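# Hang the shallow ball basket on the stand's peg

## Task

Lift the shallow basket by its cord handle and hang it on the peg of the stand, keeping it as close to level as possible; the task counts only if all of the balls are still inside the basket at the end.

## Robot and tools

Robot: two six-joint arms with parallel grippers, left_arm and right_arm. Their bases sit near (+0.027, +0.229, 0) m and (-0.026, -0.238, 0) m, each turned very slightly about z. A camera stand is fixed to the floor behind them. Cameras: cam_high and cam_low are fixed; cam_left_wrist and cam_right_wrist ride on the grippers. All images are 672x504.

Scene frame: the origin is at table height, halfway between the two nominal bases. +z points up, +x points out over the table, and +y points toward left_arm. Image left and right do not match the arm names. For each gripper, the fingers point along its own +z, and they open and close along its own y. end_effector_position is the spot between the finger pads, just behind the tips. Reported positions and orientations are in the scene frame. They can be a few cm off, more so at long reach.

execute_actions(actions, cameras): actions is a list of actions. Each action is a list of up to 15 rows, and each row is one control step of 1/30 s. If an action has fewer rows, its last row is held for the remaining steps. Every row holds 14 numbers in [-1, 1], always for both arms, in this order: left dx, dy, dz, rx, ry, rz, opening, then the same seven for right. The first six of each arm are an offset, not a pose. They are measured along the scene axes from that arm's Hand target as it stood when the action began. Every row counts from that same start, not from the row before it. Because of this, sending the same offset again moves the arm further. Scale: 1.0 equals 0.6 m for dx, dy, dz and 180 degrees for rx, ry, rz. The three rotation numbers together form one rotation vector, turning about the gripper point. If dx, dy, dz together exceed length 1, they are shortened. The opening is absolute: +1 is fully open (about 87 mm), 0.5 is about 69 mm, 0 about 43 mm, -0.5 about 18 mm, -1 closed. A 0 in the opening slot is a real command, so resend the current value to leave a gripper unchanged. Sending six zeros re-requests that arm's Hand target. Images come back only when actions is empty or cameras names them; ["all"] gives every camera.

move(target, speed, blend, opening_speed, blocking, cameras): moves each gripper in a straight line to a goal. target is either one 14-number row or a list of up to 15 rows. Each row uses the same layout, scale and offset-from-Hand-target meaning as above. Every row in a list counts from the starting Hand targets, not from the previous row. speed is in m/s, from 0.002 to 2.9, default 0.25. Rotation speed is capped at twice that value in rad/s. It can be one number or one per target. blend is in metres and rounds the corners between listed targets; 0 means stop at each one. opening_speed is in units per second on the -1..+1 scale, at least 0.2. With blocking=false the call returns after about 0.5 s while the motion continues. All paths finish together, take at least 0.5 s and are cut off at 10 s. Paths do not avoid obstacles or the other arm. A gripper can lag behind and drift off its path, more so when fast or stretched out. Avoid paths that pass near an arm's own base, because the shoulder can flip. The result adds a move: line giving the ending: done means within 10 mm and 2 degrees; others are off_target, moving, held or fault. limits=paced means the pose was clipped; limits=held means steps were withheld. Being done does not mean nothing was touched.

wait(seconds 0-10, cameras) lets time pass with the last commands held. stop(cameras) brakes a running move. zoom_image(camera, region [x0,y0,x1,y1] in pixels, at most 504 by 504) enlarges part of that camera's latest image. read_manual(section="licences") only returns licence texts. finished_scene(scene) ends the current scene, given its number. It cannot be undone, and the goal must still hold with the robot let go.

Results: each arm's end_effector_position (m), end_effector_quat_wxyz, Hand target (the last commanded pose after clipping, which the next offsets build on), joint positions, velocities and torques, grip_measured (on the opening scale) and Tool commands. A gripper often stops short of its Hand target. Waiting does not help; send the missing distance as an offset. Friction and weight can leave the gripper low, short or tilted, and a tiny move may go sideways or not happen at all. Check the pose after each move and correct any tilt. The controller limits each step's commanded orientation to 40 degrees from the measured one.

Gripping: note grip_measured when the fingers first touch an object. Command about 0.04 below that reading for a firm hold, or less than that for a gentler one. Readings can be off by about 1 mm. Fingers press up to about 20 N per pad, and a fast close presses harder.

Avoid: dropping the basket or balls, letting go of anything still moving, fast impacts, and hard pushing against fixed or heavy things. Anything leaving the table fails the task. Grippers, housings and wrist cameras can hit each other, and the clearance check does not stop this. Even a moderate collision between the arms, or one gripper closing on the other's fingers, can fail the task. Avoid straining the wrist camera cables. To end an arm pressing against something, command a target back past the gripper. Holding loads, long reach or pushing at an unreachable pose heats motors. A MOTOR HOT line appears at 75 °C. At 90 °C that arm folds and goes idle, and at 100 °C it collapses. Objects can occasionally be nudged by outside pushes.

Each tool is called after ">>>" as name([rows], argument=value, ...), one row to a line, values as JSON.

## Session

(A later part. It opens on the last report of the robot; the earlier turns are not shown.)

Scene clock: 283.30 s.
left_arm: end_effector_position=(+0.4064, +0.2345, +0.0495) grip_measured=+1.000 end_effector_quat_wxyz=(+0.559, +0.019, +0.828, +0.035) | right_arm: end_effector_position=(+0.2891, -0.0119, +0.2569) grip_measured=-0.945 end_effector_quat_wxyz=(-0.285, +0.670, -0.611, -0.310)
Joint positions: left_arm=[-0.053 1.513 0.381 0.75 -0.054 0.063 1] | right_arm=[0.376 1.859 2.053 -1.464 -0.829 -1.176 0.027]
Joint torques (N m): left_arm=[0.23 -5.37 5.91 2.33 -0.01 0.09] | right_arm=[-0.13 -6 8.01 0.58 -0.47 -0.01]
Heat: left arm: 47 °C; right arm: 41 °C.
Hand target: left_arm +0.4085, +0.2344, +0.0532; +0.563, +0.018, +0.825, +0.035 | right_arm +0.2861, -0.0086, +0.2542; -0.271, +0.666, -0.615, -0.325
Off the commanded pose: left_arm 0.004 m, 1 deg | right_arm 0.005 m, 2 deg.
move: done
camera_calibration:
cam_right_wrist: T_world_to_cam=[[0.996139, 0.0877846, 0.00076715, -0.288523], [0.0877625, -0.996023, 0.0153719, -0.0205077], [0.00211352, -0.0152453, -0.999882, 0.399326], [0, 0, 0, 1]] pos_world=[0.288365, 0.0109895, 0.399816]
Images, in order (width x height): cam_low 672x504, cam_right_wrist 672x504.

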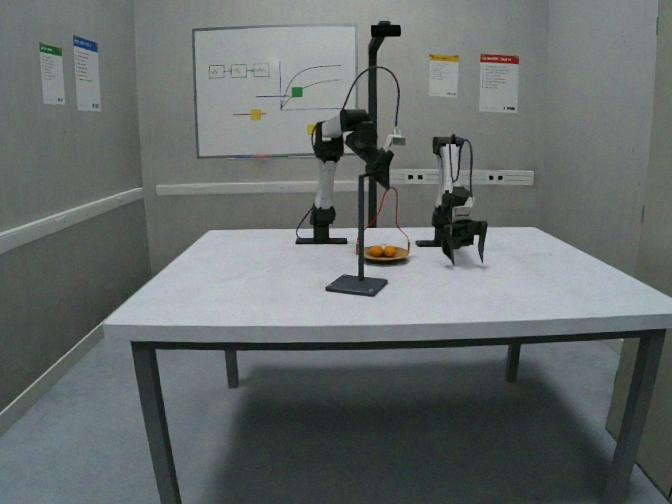

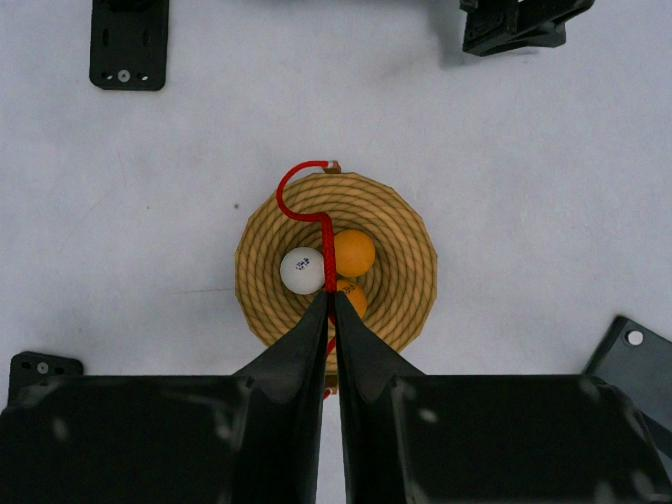

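>>> move(target=[0,0,0,0,0,0,1,0,0.002,0.05,0,0,0,-1], speed=0.05, cameras=["cam_low","cam_right_wrist"])

>>> zoom_image(camera="cam_low", region=[310, 150, 450, 290])

Scene clock: 290.47 s.
left_arm: end_effector_position=(+0.4064, +0.2345, +0.0495) grip_measured=+1.000 end_effector_quat_wxyz=(+0.559, +0.019, +0.828, +0.035) | right_arm: end_effector_position=(+0.2923, -0.0094, +0.2850) grip_measured=-0.946 end_effector_quat_wxyz=(-0.305, +0.664, -0.612, -0.303)
Joint positions: left_arm=[-0.053 1.513 0.381 0.75 -0.054 0.063 1] | right_arm=[0.378 1.883 2.195 -1.517 -0.829 -1.135 0.027]
Joint torques (N m): left_arm=[0.25 -5.38 5.93 2.32 -0.01 0.1] | right_arm=[-0.13 -6.65 7.99 0.6 -0.46 0.11]
Heat: left arm: 47 °C; right arm: 41 °C.
Hand target: left_arm +0.4085, +0.2344, +0.0532; +0.563, +0.018, +0.825, +0.035 | right_arm +0.2861, -0.0074, +0.2843; -0.271, +0.666, -0.615, -0.325
Off the commanded pose: left_arm 0.004 m, 1 deg | right_arm 0.007 m, 5 deg.
joint sent to its limit (right arm) — joint 4 (wrist pitch), lower limit. The joint targets are off in orientation, not in position.
move: off_target (right_arm)
camera_calibration:
cam_right_wrist: T_world_to_cam=[[0.9975, 0.0631696, 0.0316736, -0.301405], [0.0632954, -0.99799, -0.00298482, -0.00637544], [0.0314214, 0.00498215, -0.999494, 0.419021], [0, 0, 0, 1]] pos_world=[0.287889, 0.0105894, 0.428337]
Images, in order (width x height): cam_low 672x504, cam_right_wrist 672x504.

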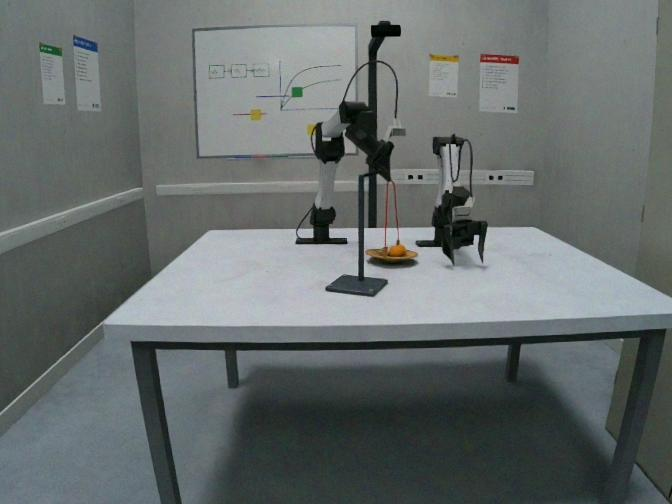

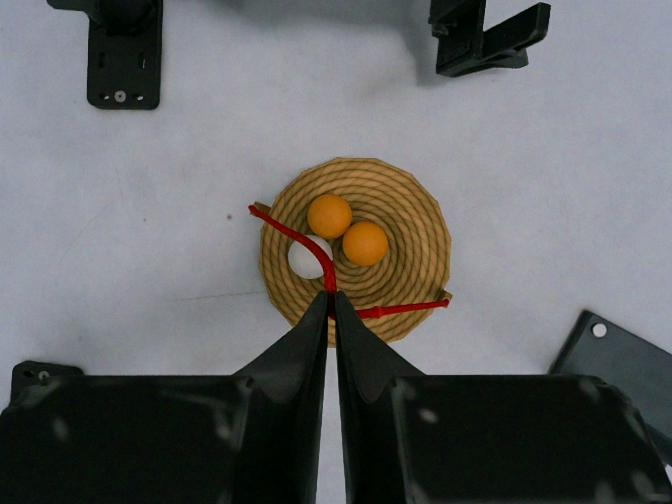

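Scaled by 3.600 from the camera's 672x504 image, which has a finer 960x720 frame.

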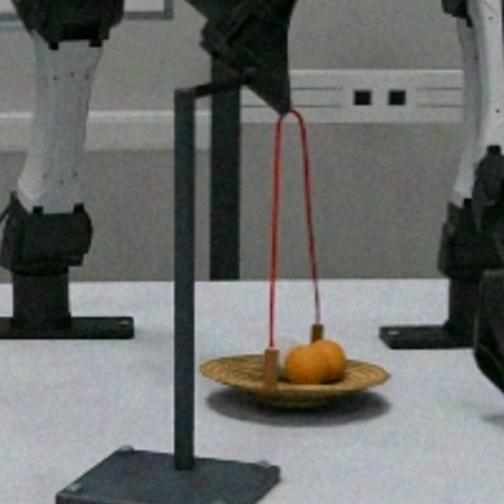

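>>> wait(seconds=3, cameras=["cam_low","cam_right_wrist"])

>>> zoom_image(camera="cam_low", region=[310, 150, 450, 290])

Scene clock: 299.20 s.
left_arm: end_effector_position=(+0.4064, +0.2345, +0.0495) grip_measured=+1.000 end_effector_quat_wxyz=(+0.559, +0.019, +0.828, +0.035) | right_arm: end_effector_position=(+0.2923, -0.0094, +0.2850) grip_measured=-0.946 end_effector_quat_wxyz=(-0.304, +0.664, -0.612, -0.303)
Joint positions: left_arm=[-0.053 1.513 0.381 0.75 -0.054 0.063 1] | right_arm=[0.378 1.883 2.195 -1.517 -0.829 -1.134 0.027]
Joint torques (N m): left_arm=[0.21 -5.38 5.9 2.33 0 0.1] | right_arm=[0.21 -6.76 7.72 0.56 -0.5 0.1]
Heat: left arm: 47 °C; right arm: 42 °C.
Hand target: left_arm +0.4085, +0.2344, +0.0532; +0.563, +0.018, +0.825, +0.035 | right_arm +0.2861, -0.0074, +0.2843; -0.271, +0.666, -0.615, -0.325
Tool commands: left_gripper/opening=+1.0 right_gripper/opening=-1.0
Off the commanded pose: left_arm 0.004 m, 1 deg | right_arm 0.007 m, 5 deg.
wait: 3.00 s; at rest from the start
camera_calibration:
cam_right_wrist: T_world_to_cam=[[0.99757, 0.0624665, 0.0308673, -0.301172], [0.0625873, -0.998035, -0.00296098, -0.00618801], [0.0306217, 0.00488569, -0.999519, 0.41926], [0, 0, 0, 1]] pos_world=[0.287989, 0.0105889, 0.428336]
Images, in order (width x height): cam_low 672x504, cam_right_wrist 672x504.

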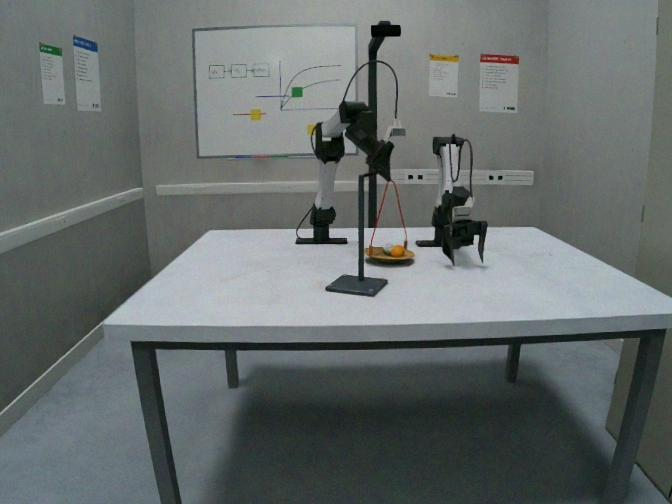

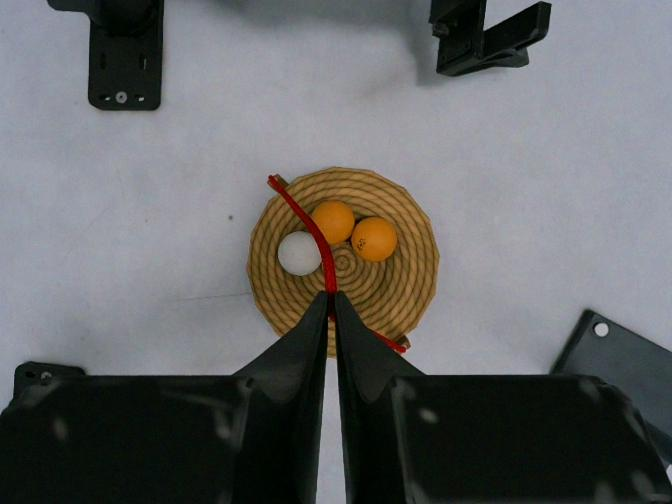

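Scaled by 3.600 from the camera's 672x504 image, which has a finer 960x720 frame.

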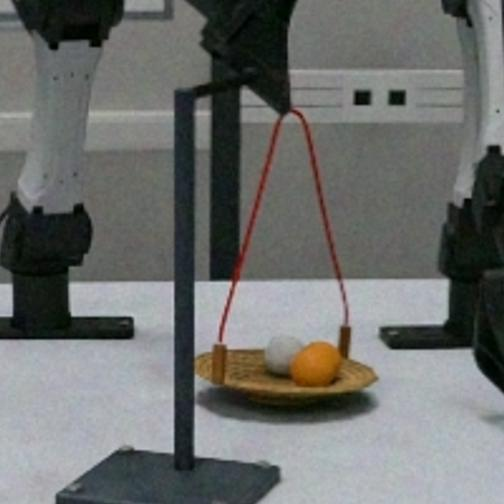

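>>> move(target=[0,0,0,0,0,0,1,0.0,0.0,0.02,0.083,-0.007,-0.083,-1], speed=0.06, cameras=["cam_low","cam_right_wrist"])

>>> zoom_image(camera="cam_low", region=[310, 150, 450, 290])

Scene clock: 325.17 s.
left_arm: end_effector_position=(+0.4064, +0.2345, +0.0495) grip_measured=+1.000 end_effector_quat_wxyz=(+0.559, +0.019, +0.828, +0.035) | right_arm: end_effector_position=(+0.2923, -0.0066, +0.2868) grip_measured=-0.946 end_effector_quat_wxyz=(+0.389, -0.545, +0.655, +0.351)
Joint positions: left_arm=[-0.053 1.513 0.381 0.75 -0.054 0.063 1] | right_arm=[0.329 1.602 1.692 -0.951 -0.935 -0.712 0.027]
Joint torques (N m): left_arm=[0.21 -5.37 5.91 2.33 -0.01 0.09] | right_arm=[-0.81 -9.25 4.97 1.75 -0.45 0.04]
Heat: left arm: 48 °C; right arm: 43 °C.
Hand target: left_arm +0.4085, +0.2344, +0.0532; +0.563, +0.018, +0.825, +0.035 | right_arm +0.2862, -0.0074, +0.2962; +0.401, -0.544, +0.645, +0.356
Off the commanded pose: left_arm 0.004 m, 1 deg | right_arm 0.011 m, 2 deg.
move: off_target (right_arm)
camera_calibration:
cam_right_wrist: T_world_to_cam=[[0.986047, -0.161835, -0.0389936, -0.279434], [-0.166448, -0.961984, -0.216524, 0.125014], [-0.00247009, 0.219993, -0.975498, 0.42519], [0, 0, 0, 1]] pos_world=[0.297394, -0.0184995, 0.430944]
Images, in order (width x height): cam_low 672x504, cam_right_wrist 672x504.

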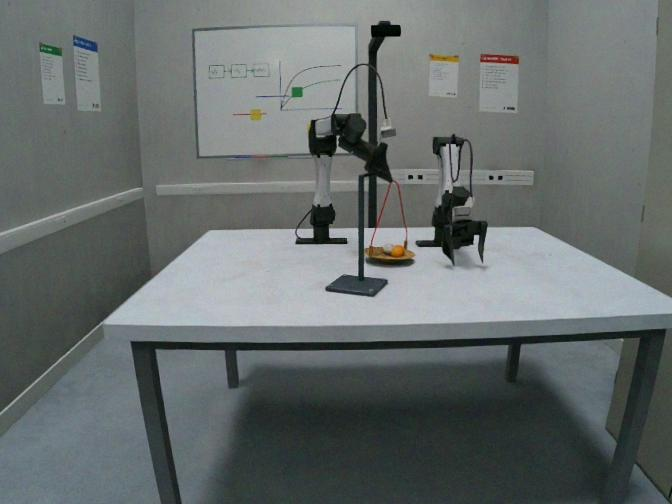

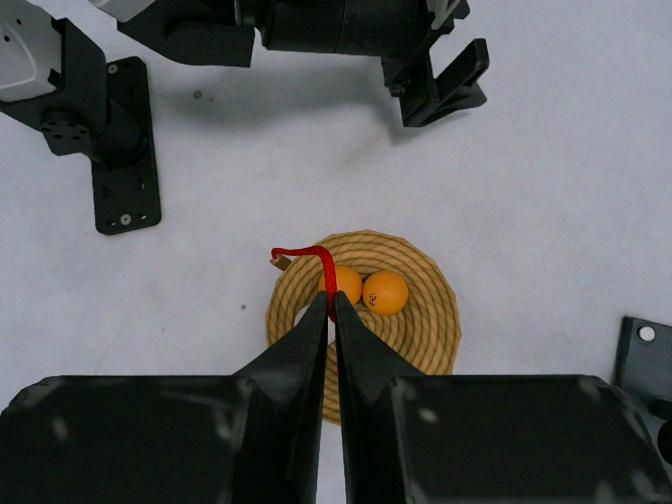

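Scaled by 3.600 from the camera's 672x504 image, which has a finer 960x720 frame.

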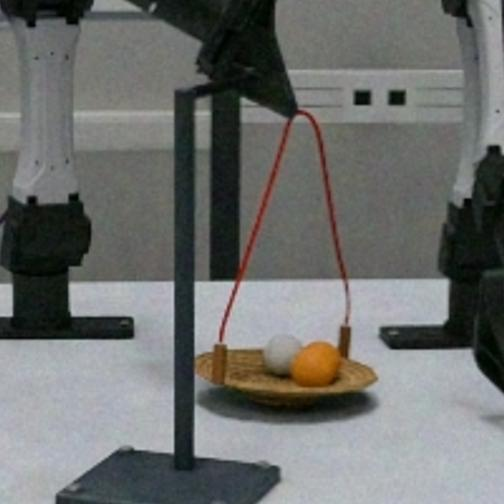

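>>> move(target=[0,0,0,0,0,0,1,0.005,0.0,0.05,0,0,0,-1], speed=0.05, cameras=["cam_low","cam_right_wrist"])

>>> zoom_image(camera="cam_low", region=[310, 130, 450, 270])

Scene clock: 335.50 s.
left_arm: end_effector_position=(+0.4064, +0.2345, +0.0495) grip_measured=+1.000 end_effector_quat_wxyz=(+0.559, +0.019, +0.828, +0.035) | right_arm: end_effector_position=(+0.2882, -0.0087, +0.3214) grip_measured=-0.947 end_effector_quat_wxyz=(+0.403, -0.546, +0.648, +0.346)
Joint positions: left_arm=[-0.053 1.513 0.381 0.75 -0.054 0.063 1] | right_arm=[0.326 1.609 1.831 -1.046 -0.935 -0.707 0.026]
Joint torques (N m): left_arm=[0.23 -5.38 5.93 2.33 0 0.09] | right_arm=[-0.87 -4.96 9.31 1.46 -0.55 0.04]
Heat: left arm: 48 °C; right arm: 42 °C.
Hand target: left_arm +0.4085, +0.2344, +0.0532; +0.563, +0.018, +0.825, +0.035 | right_arm +0.2891, -0.0074, +0.3263; +0.401, -0.544, +0.645, +0.356
Off the commanded pose: left_arm 0.004 m, 1 deg | right_arm 0.005 m, 1 deg.
move: done
camera_calibration:
cam_right_wrist: T_world_to_cam=[[0.986076, -0.165968, -0.0104751, -0.283617], [-0.163817, -0.958594, -0.232942, 0.134391], [0.0286196, 0.231414, -0.972434, 0.449625], [0, 0, 0, 1]] pos_world=[0.288815, -0.0222946, 0.465565]
Images, in order (width x height): cam_low 672x504, cam_right_wrist 672x504.

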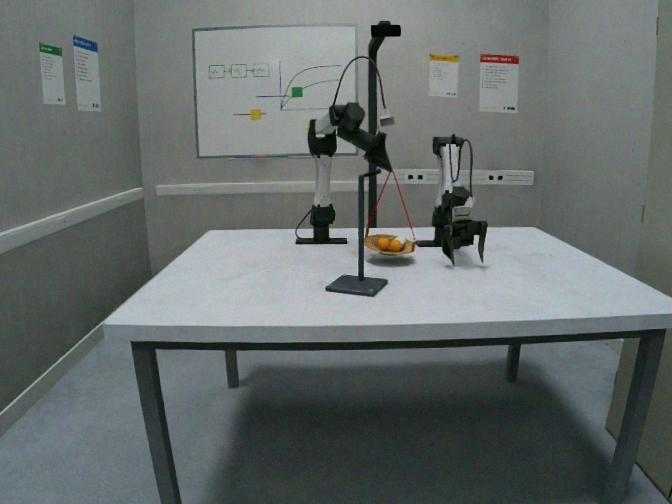

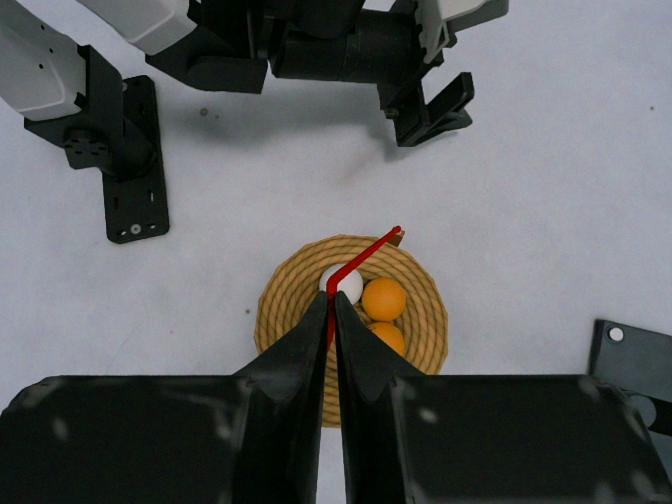

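Scaled by 3.600 from the camera's 672x504 image, which has a finer 960x720 frame.

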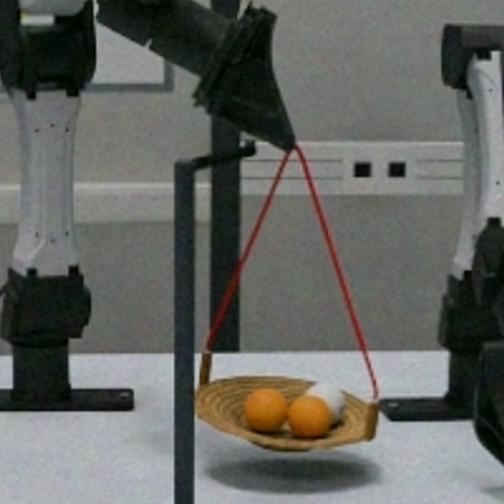

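>>> wait(seconds=4, cameras=["cam_low","cam_right_wrist","cam_high"])

>>> zoom_image(camera="cam_low", region=[310, 130, 450, 270])

>>> wait(seconds=2, cameras=["cam_low","cam_right_wrist","cam_high"])

>>> zoom_image(camera="cam_low", region=[310, 130, 450, 270])

Scene clock: 345.57 s.
left_arm: end_effector_position=(+0.4064, +0.2345, +0.0495) grip_measured=+1.000 end_effector_quat_wxyz=(+0.559, +0.019, +0.828, +0.035) | right_arm: end_effector_position=(+0.2882, -0.0087, +0.3214) grip_measured=-0.947 end_effector_quat_wxyz=(+0.403, -0.546, +0.648, +0.346)
Joint positions: left_arm=[-0.053 1.513 0.381 0.75 -0.054 0.063 1] | right_arm=[0.326 1.609 1.831 -1.046 -0.935 -0.707 0.026]
Joint torques (N m): left_arm=[0.23 -5.38 5.91 2.32 -0.01 0.09] | right_arm=[-0.9 -5.03 9.31 1.4 -0.49 0.04]
Heat: left arm: 48 °C; right arm: 44 °C.
Hand target: left_arm +0.4085, +0.2344, +0.0532; +0.563, +0.018, +0.825, +0.035 | right_arm +0.2891, -0.0074, +0.3264; +0.401, -0.544, +0.645, +0.356
Tool commands: left_gripper/opening=+1.0 right_gripper/opening=-1.0
Off the commanded pose: left_arm 0.004 m, 1 deg | right_arm 0.005 m, 1 deg.
wait: 4.00 s; at rest from the start
camera_calibration:
cam_right_wrist: T_world_to_cam=[[0.986076, -0.165968, -0.0104751, -0.283617], [-0.163817, -0.958594, -0.232942, 0.134391], [0.0286196, 0.231414, -0.972434, 0.449625], [0, 0, 0, 1]] pos_world=[0.288815, -0.0222946, 0.465565]
Images, in order (width x height): cam_high 672x504, cam_low 672x504, cam_right_wrist 672x504.

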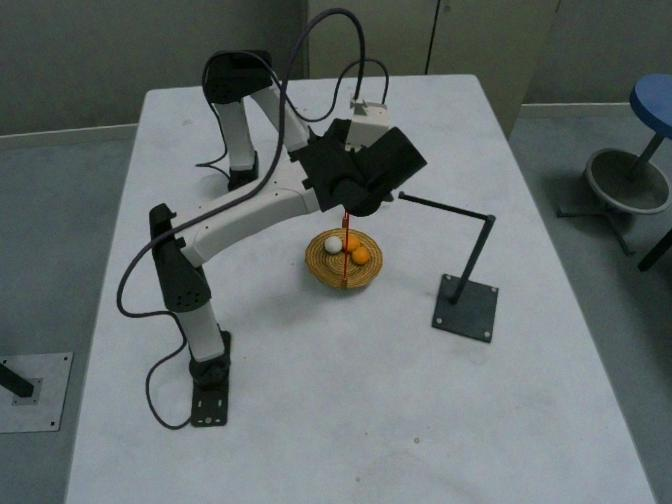

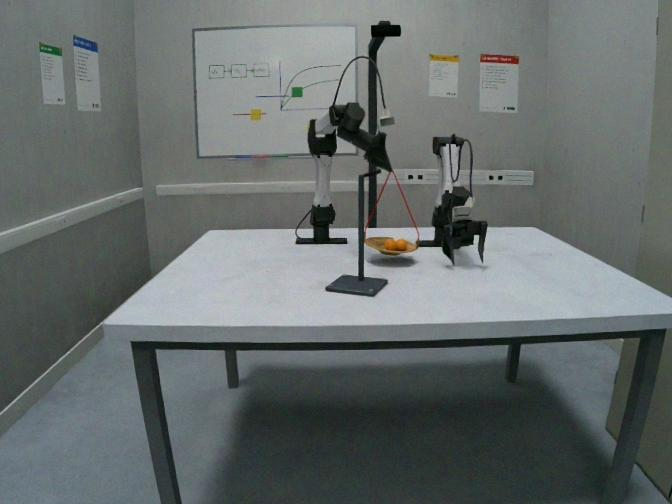

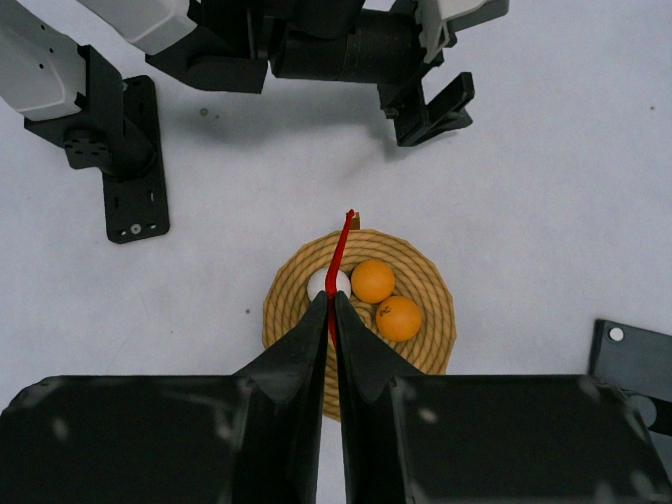

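Scaled by 3.600 from the camera's 672x504 image, which has a finer 960x720 frame.

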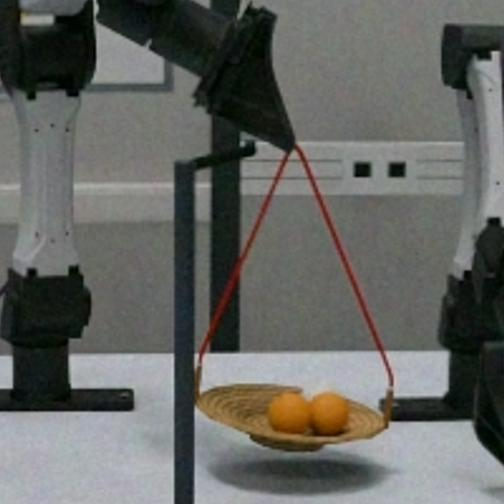

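Scene clock: 347.57 s.
left_arm: end_effector_position=(+0.4064, +0.2345, +0.0495) grip_measured=+1.000 end_effector_quat_wxyz=(+0.559, +0.019, +0.828, +0.035) | right_arm: end_effector_position=(+0.2882, -0.0087, +0.3214) grip_measured=-0.947 end_effector_quat_wxyz=(+0.403, -0.546, +0.648, +0.346)
Joint positions: left_arm=[-0.053 1.513 0.381 0.75 -0.054 0.063 1] | right_arm=[0.326 1.609 1.831 -1.046 -0.935 -0.707 0.026]
Joint torques (N m): left_arm=[0.21 -5.41 5.91 2.33 -0.01 0.09] | right_arm=[-1.14 -5.23 9.29 1.46 -0.5 0.02]
Heat: left arm: 48 °C; right arm: 44 °C.
Hand target: left_arm +0.4085, +0.2344, +0.0532; +0.563, +0.018, +0.825, +0.035 | right_arm +0.2891, -0.0074, +0.3264; +0.401, -0.544, +0.645, +0.356
Tool commands: left_gripper/opening=+1.0 right_gripper/opening=-1.0
Off the commanded pose: left_arm 0.004 m, 1 deg | right_arm 0.005 m, 1 deg.
wait: 2.00 s; at rest by 0.17 s
camera_calibration:
cam_right_wrist: T_world_to_cam=[[0.986076, -0.165968, -0.0104751, -0.283617], [-0.163817, -0.958594, -0.232942, 0.134391], [0.0286196, 0.231414, -0.972434, 0.449625], [0, 0, 0, 1]] pos_world=[0.288815, -0.0222946, 0.465565]
Images, in order (width x height): cam_high 672x504, cam_low 672x504, cam_right_wrist 672x504.

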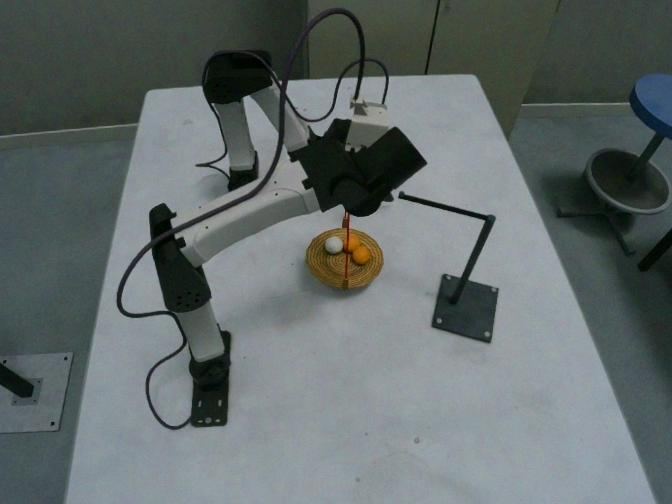

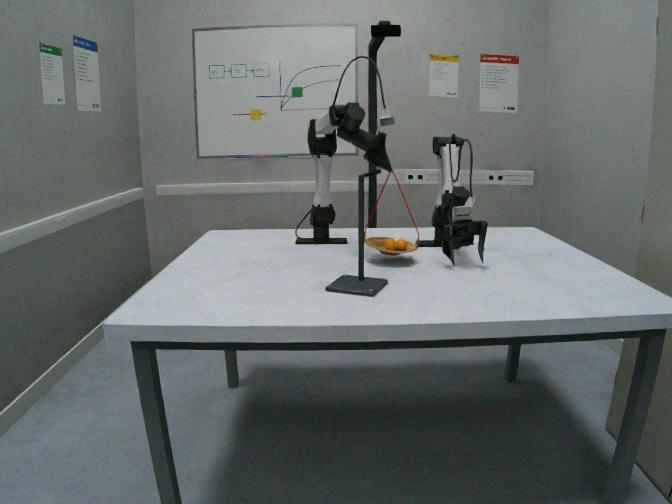

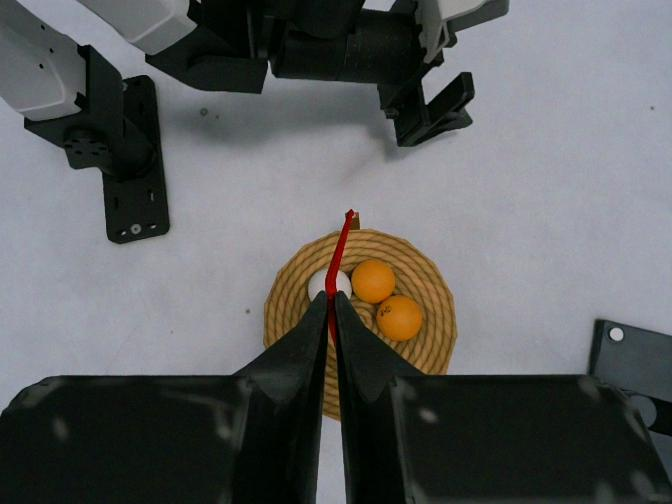

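Scaled by 3.600 from the camera's 672x504 image, which has a finer 960x720 frame.

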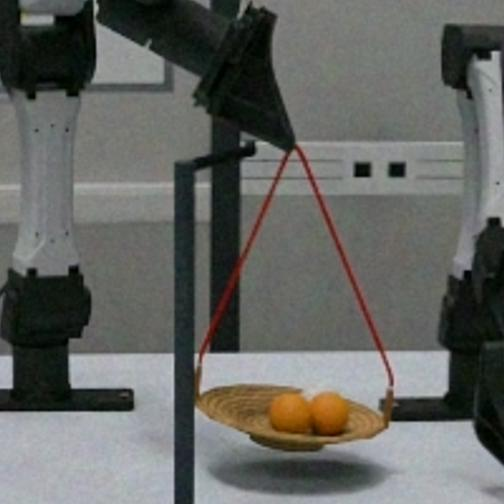

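>>> zoom_image(camera="cam_high", region=[390, 180, 510, 270])

>>> zoom_image(camera="cam_low", region=[350, 160, 410, 205])

Scaled by 4.200 from the camera's 672x504 image, which has a finer 960x720 frame.

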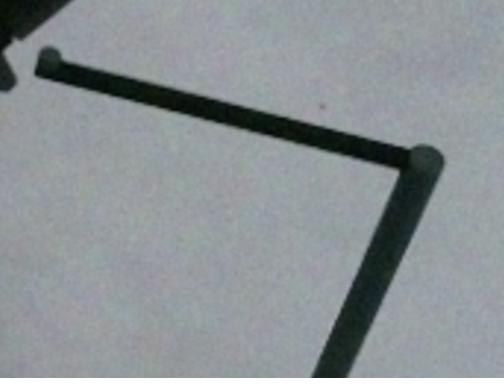

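Scaled by 8.400 from the camera's 672x504 image, which has a finer 960x720 frame.

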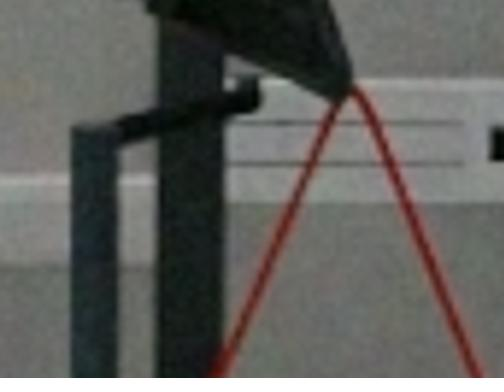

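>>> move(target=[0,0,0,0,0,0,1,0.0373,-0.0577,0.081,0.0594,-0.0086,-0.0872,-1], speed=0.05, cameras=["all"])

>>> zoom_image(camera="cam_low", region=[310, 110, 450, 250])

>>> zoom_image(camera="cam_high", region=[290, 100, 510, 320])

Scene clock: 413.67 s.
left_arm: end_effector_position=(+0.4064, +0.2345, +0.0495) grip_measured=+1.000 end_effector_quat_wxyz=(+0.559, +0.019, +0.828, +0.035) | right_arm: end_effector_position=(+0.3157, -0.0399, +0.3631) grip_measured=-0.947 end_effector_quat_wxyz=(+0.485, -0.414, +0.684, +0.354)
Joint positions: left_arm=[-0.053 1.513 0.381 0.75 -0.054 0.063 1] | right_arm=[0.204 1.485 1.697 -0.703 -0.935 -0.319 0.026]
Joint torques (N m): left_arm=[0.23 -5.39 5.91 2.33 -0.01 0.1] | right_arm=[-0.83 -8.31 5.26 2.35 -0.2 0.06]
Heat: left arm: 49 °C; right arm: 48 °C.
Hand target: left_arm +0.4085, +0.2344, +0.0532; +0.563, +0.018, +0.825, +0.035 | right_arm +0.3115, -0.0420, +0.3749; +0.503, -0.416, +0.672, +0.349
Off the commanded pose: left_arm 0.004 m, 1 deg | right_arm 0.013 m, 3 deg.
move: off_target (right_arm)
camera_calibration:
cam_right_wrist: T_world_to_cam=[[0.909364, -0.407062, -0.0857756, -0.273485], [-0.406652, -0.826356, -0.389577, 0.257576], [0.0877011, 0.389148, -0.916991, 0.464013], [0, 0, 0, 1]] pos_world=[0.312747, -0.0790462, 0.502383]

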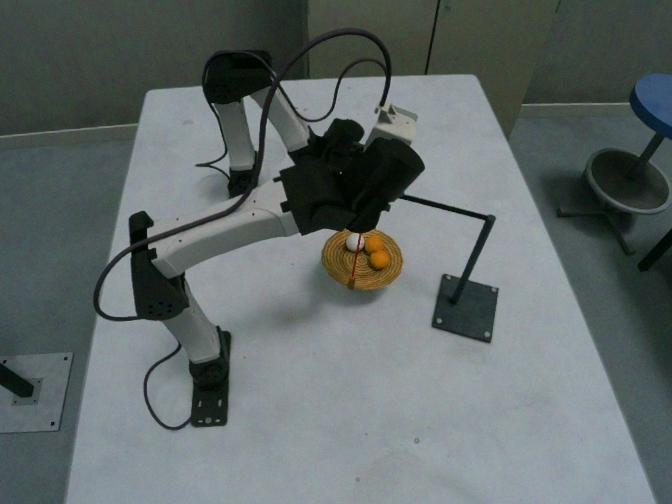

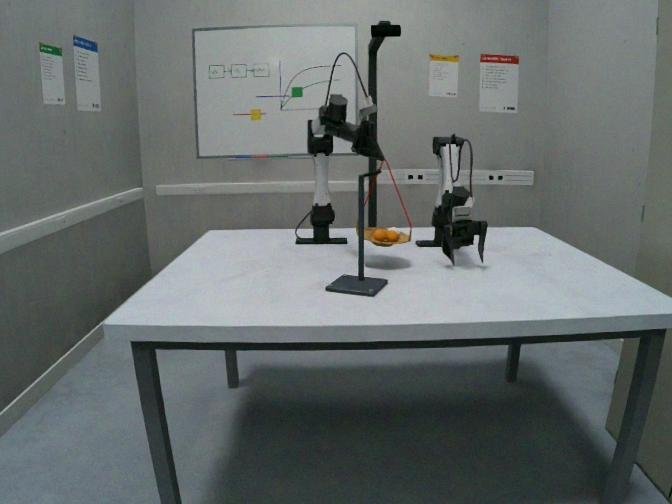

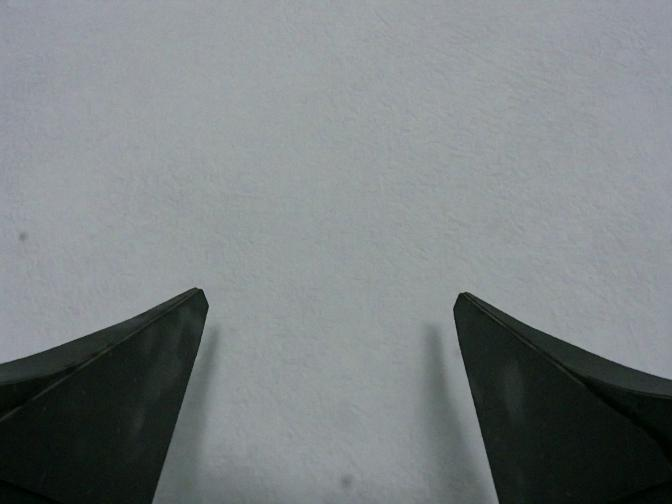

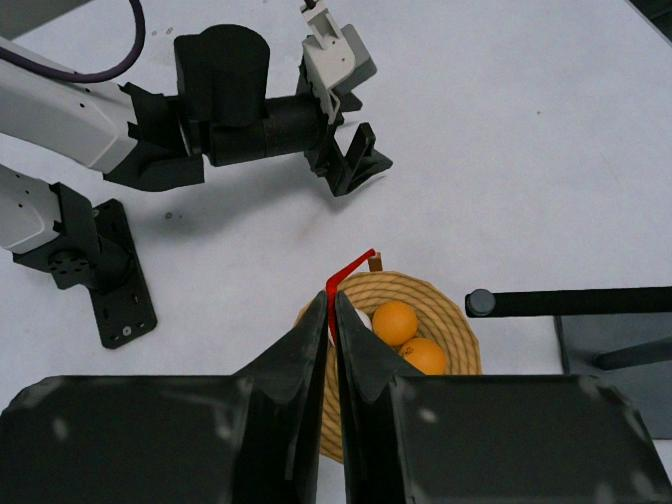

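Scaled by 3.600 from the camera's 672x504 image, which has a finer 960x720 frame.

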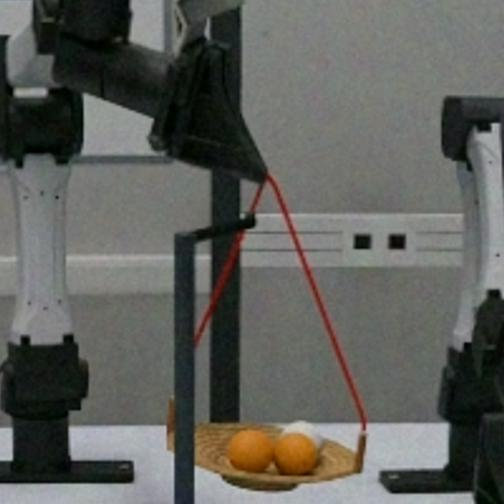

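Scaled by 2.291 from the camera's 672x504 image, which has a finer 960x720 frame.

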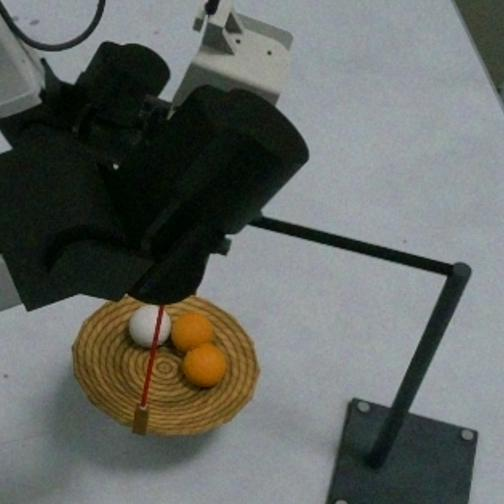

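>>> move(target=[0,0,0,0,0,0,1,0.0763,-0.0333,0.008,0,0,0,-1], speed=0.04, cameras=["all"])

>>> zoom_image(camera="cam_low", region=[310, 110, 450, 250])

>>> zoom_image(camera="cam_right_wrist", region=[250, 220, 520, 400])

Scene clock: 429.77 s.
left_arm: end_effector_position=(+0.4064, +0.2345, +0.0495) grip_measured=+1.000 end_effector_quat_wxyz=(+0.559, +0.019, +0.828, +0.035) | right_arm: end_effector_position=(+0.3559, -0.0629, +0.3736) grip_measured=-0.947 end_effector_quat_wxyz=(+0.501, -0.406, +0.682, +0.345)
Joint positions: left_arm=[-0.053 1.513 0.381 0.75 -0.054 0.063 1] | right_arm=[0.117 1.613 1.857 -0.737 -0.988 -0.357 0.026]
Joint torques (N m): left_arm=[0.23 -5.37 5.9 2.33 0 0.09] | right_arm=[-1.06 -5.24 9.78 1.8 -0.36 -0.15]
Heat: left arm: 49 °C; right arm: 46 °C.
Hand target: left_arm +0.4085, +0.2344, +0.0532; +0.563, +0.018, +0.825, +0.035 | right_arm +0.3573, -0.0620, +0.3796; +0.503, -0.415, +0.672, +0.349
Off the commanded pose: left_arm 0.004 m, 1 deg | right_arm 0.006 m, 2 deg.
move: done
camera_calibration:
cam_right_wrist: T_world_to_cam=[[0.898725, -0.433536, -0.0658756, -0.323956], [-0.420698, -0.810049, -0.408453, 0.272079], [0.123716, 0.3948, -0.910399, 0.464314], [0, 0, 0, 1]] pos_world=[0.348168, -0.10336, 0.512502]

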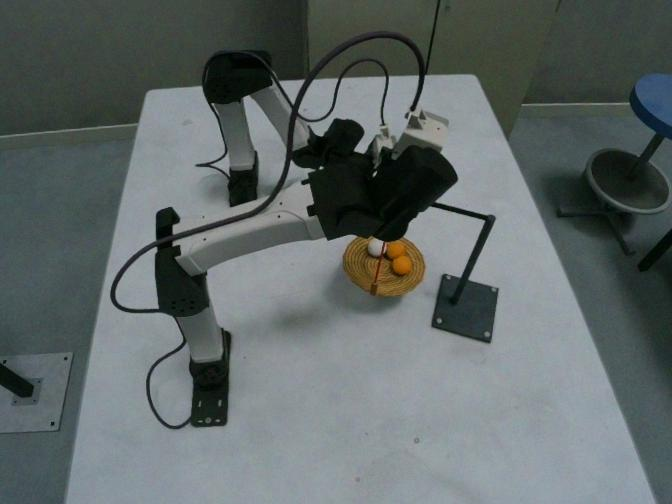

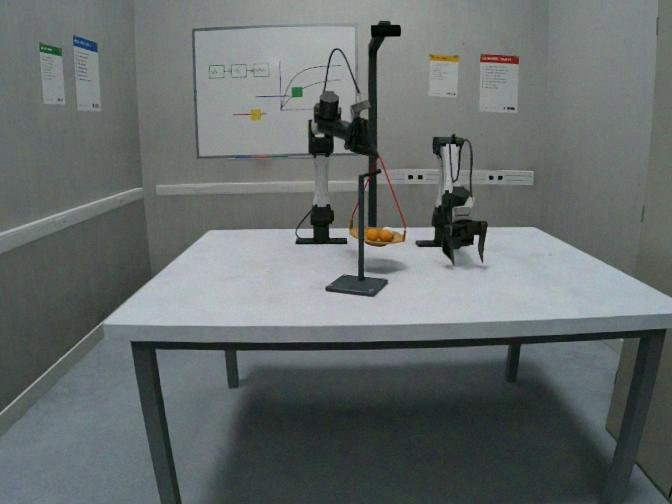

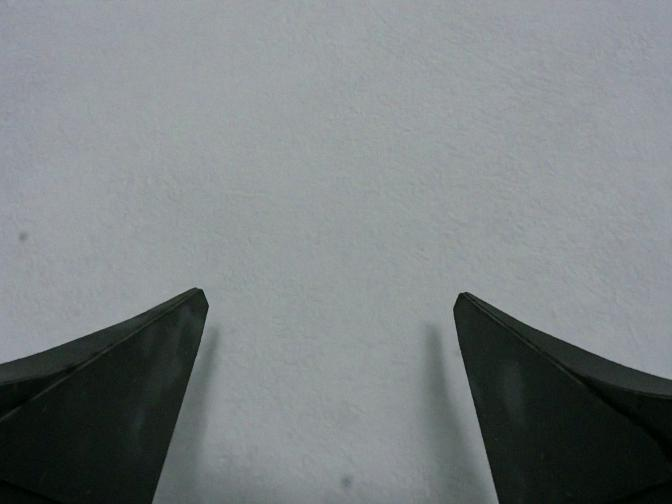

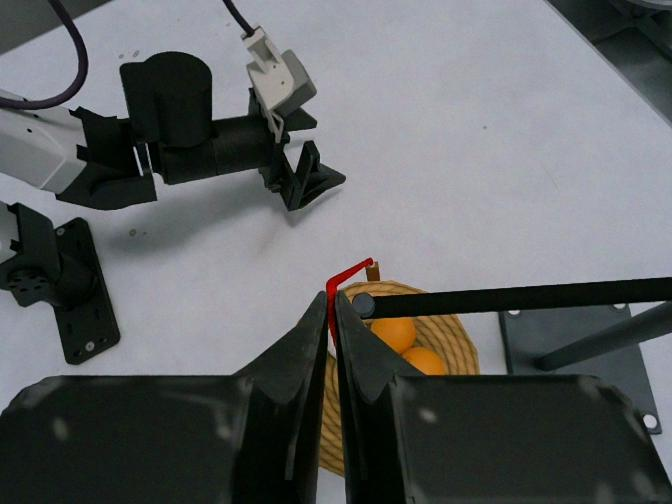

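Scaled by 3.600 from the camera's 672x504 image, which has a finer 960x720 frame.

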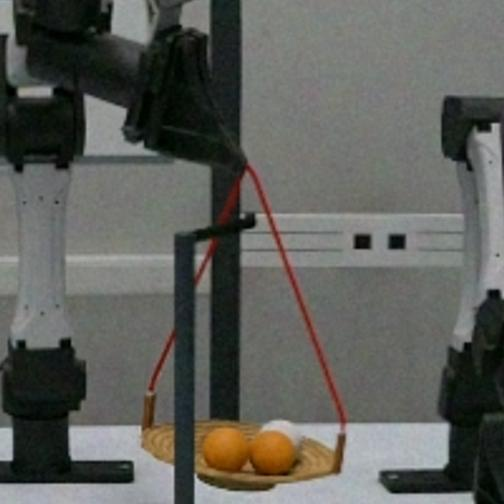

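Scaled by 1.867 from the camera's 672x504 image, which has a finer 960x720 frame.

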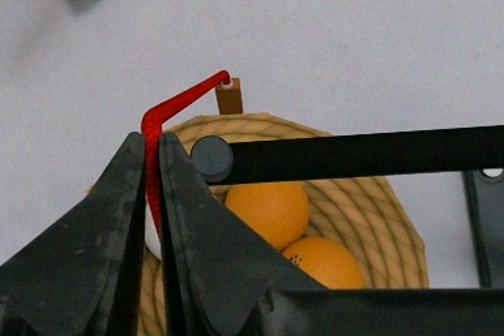

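>>> move(target=[0,0,0,0,0,0,1,0.0687,-0.03,0.0,0,0,0,-1], speed=0.04, cameras=["all"])

>>> zoom_image(camera="cam_low", region=[310, 110, 450, 250])

>>> zoom_image(camera="cam_right_wrist", region=[250, 220, 520, 400])

Scene clock: 446.57 s.
left_arm: end_effector_position=(+0.4064, +0.2345, +0.0495) grip_measured=+1.000 end_effector_quat_wxyz=(+0.559, +0.019, +0.828, +0.035) | right_arm: end_effector_position=(+0.3969, -0.0807, +0.3764) grip_measured=-0.947 end_effector_quat_wxyz=(+0.503, -0.407, +0.681, +0.343)
Joint positions: left_arm=[-0.053 1.513 0.381 0.75 -0.054 0.063 1] | right_arm=[0.057 1.793 2.088 -0.83 -1.039 -0.413 0.026]
Joint torques (N m): left_arm=[0.23 -5.37 5.91 2.32 -0.01 0.09] | right_arm=[-0.55 -6.5 9.39 1.73 -0.4 -0.1]
Heat: left arm: 49 °C; right arm: 46 °C.
Hand target: left_arm +0.4085, +0.2344, +0.0532; +0.563, +0.018, +0.825, +0.035 | right_arm +0.3985, -0.0800, +0.3798; +0.504, -0.416, +0.672, +0.349
Off the commanded pose: left_arm 0.004 m, 1 deg | right_arm 0.004 m, 2 deg.
move: done
camera_calibration:
cam_right_wrist: T_world_to_cam=[[0.898769, -0.434247, -0.0603639, -0.370437], [-0.418857, -0.809812, -0.410808, 0.276244], [0.129509, 0.394505, -0.909721, 0.466168], [0, 0, 0, 1]] pos_world=[0.388271, -0.121061, 0.515206]

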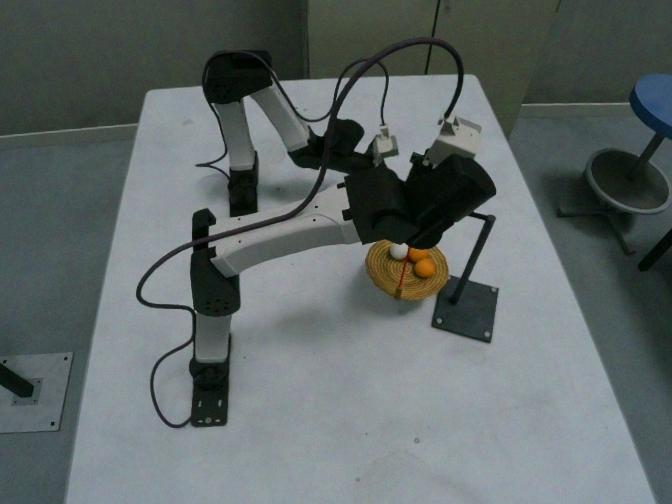

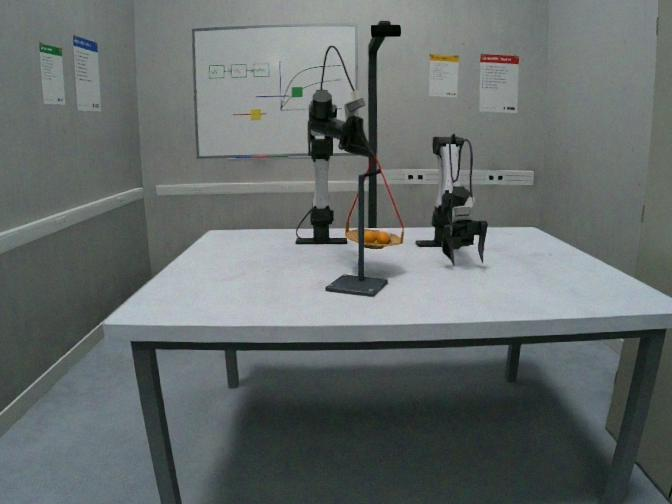

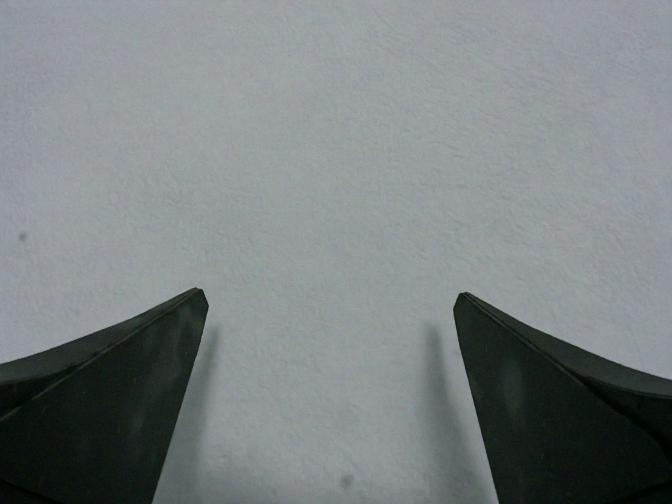

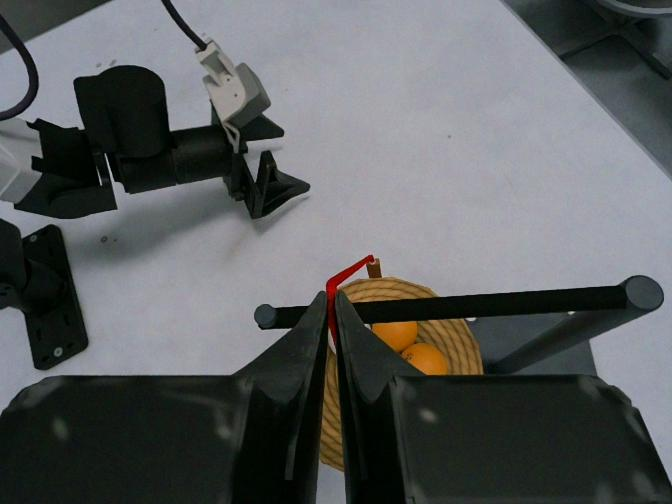

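Scaled by 3.600 from the camera's 672x504 image, which has a finer 960x720 frame.

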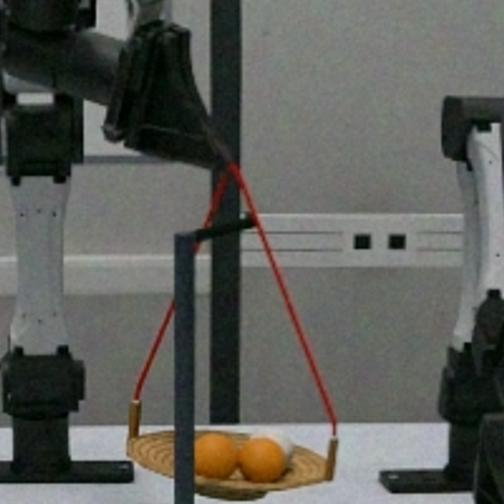

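Scaled by 1.867 from the camera's 672x504 image, which has a finer 960x720 frame.

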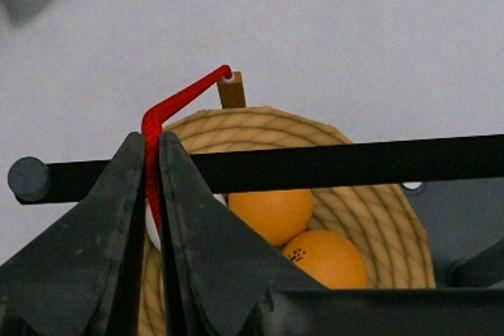

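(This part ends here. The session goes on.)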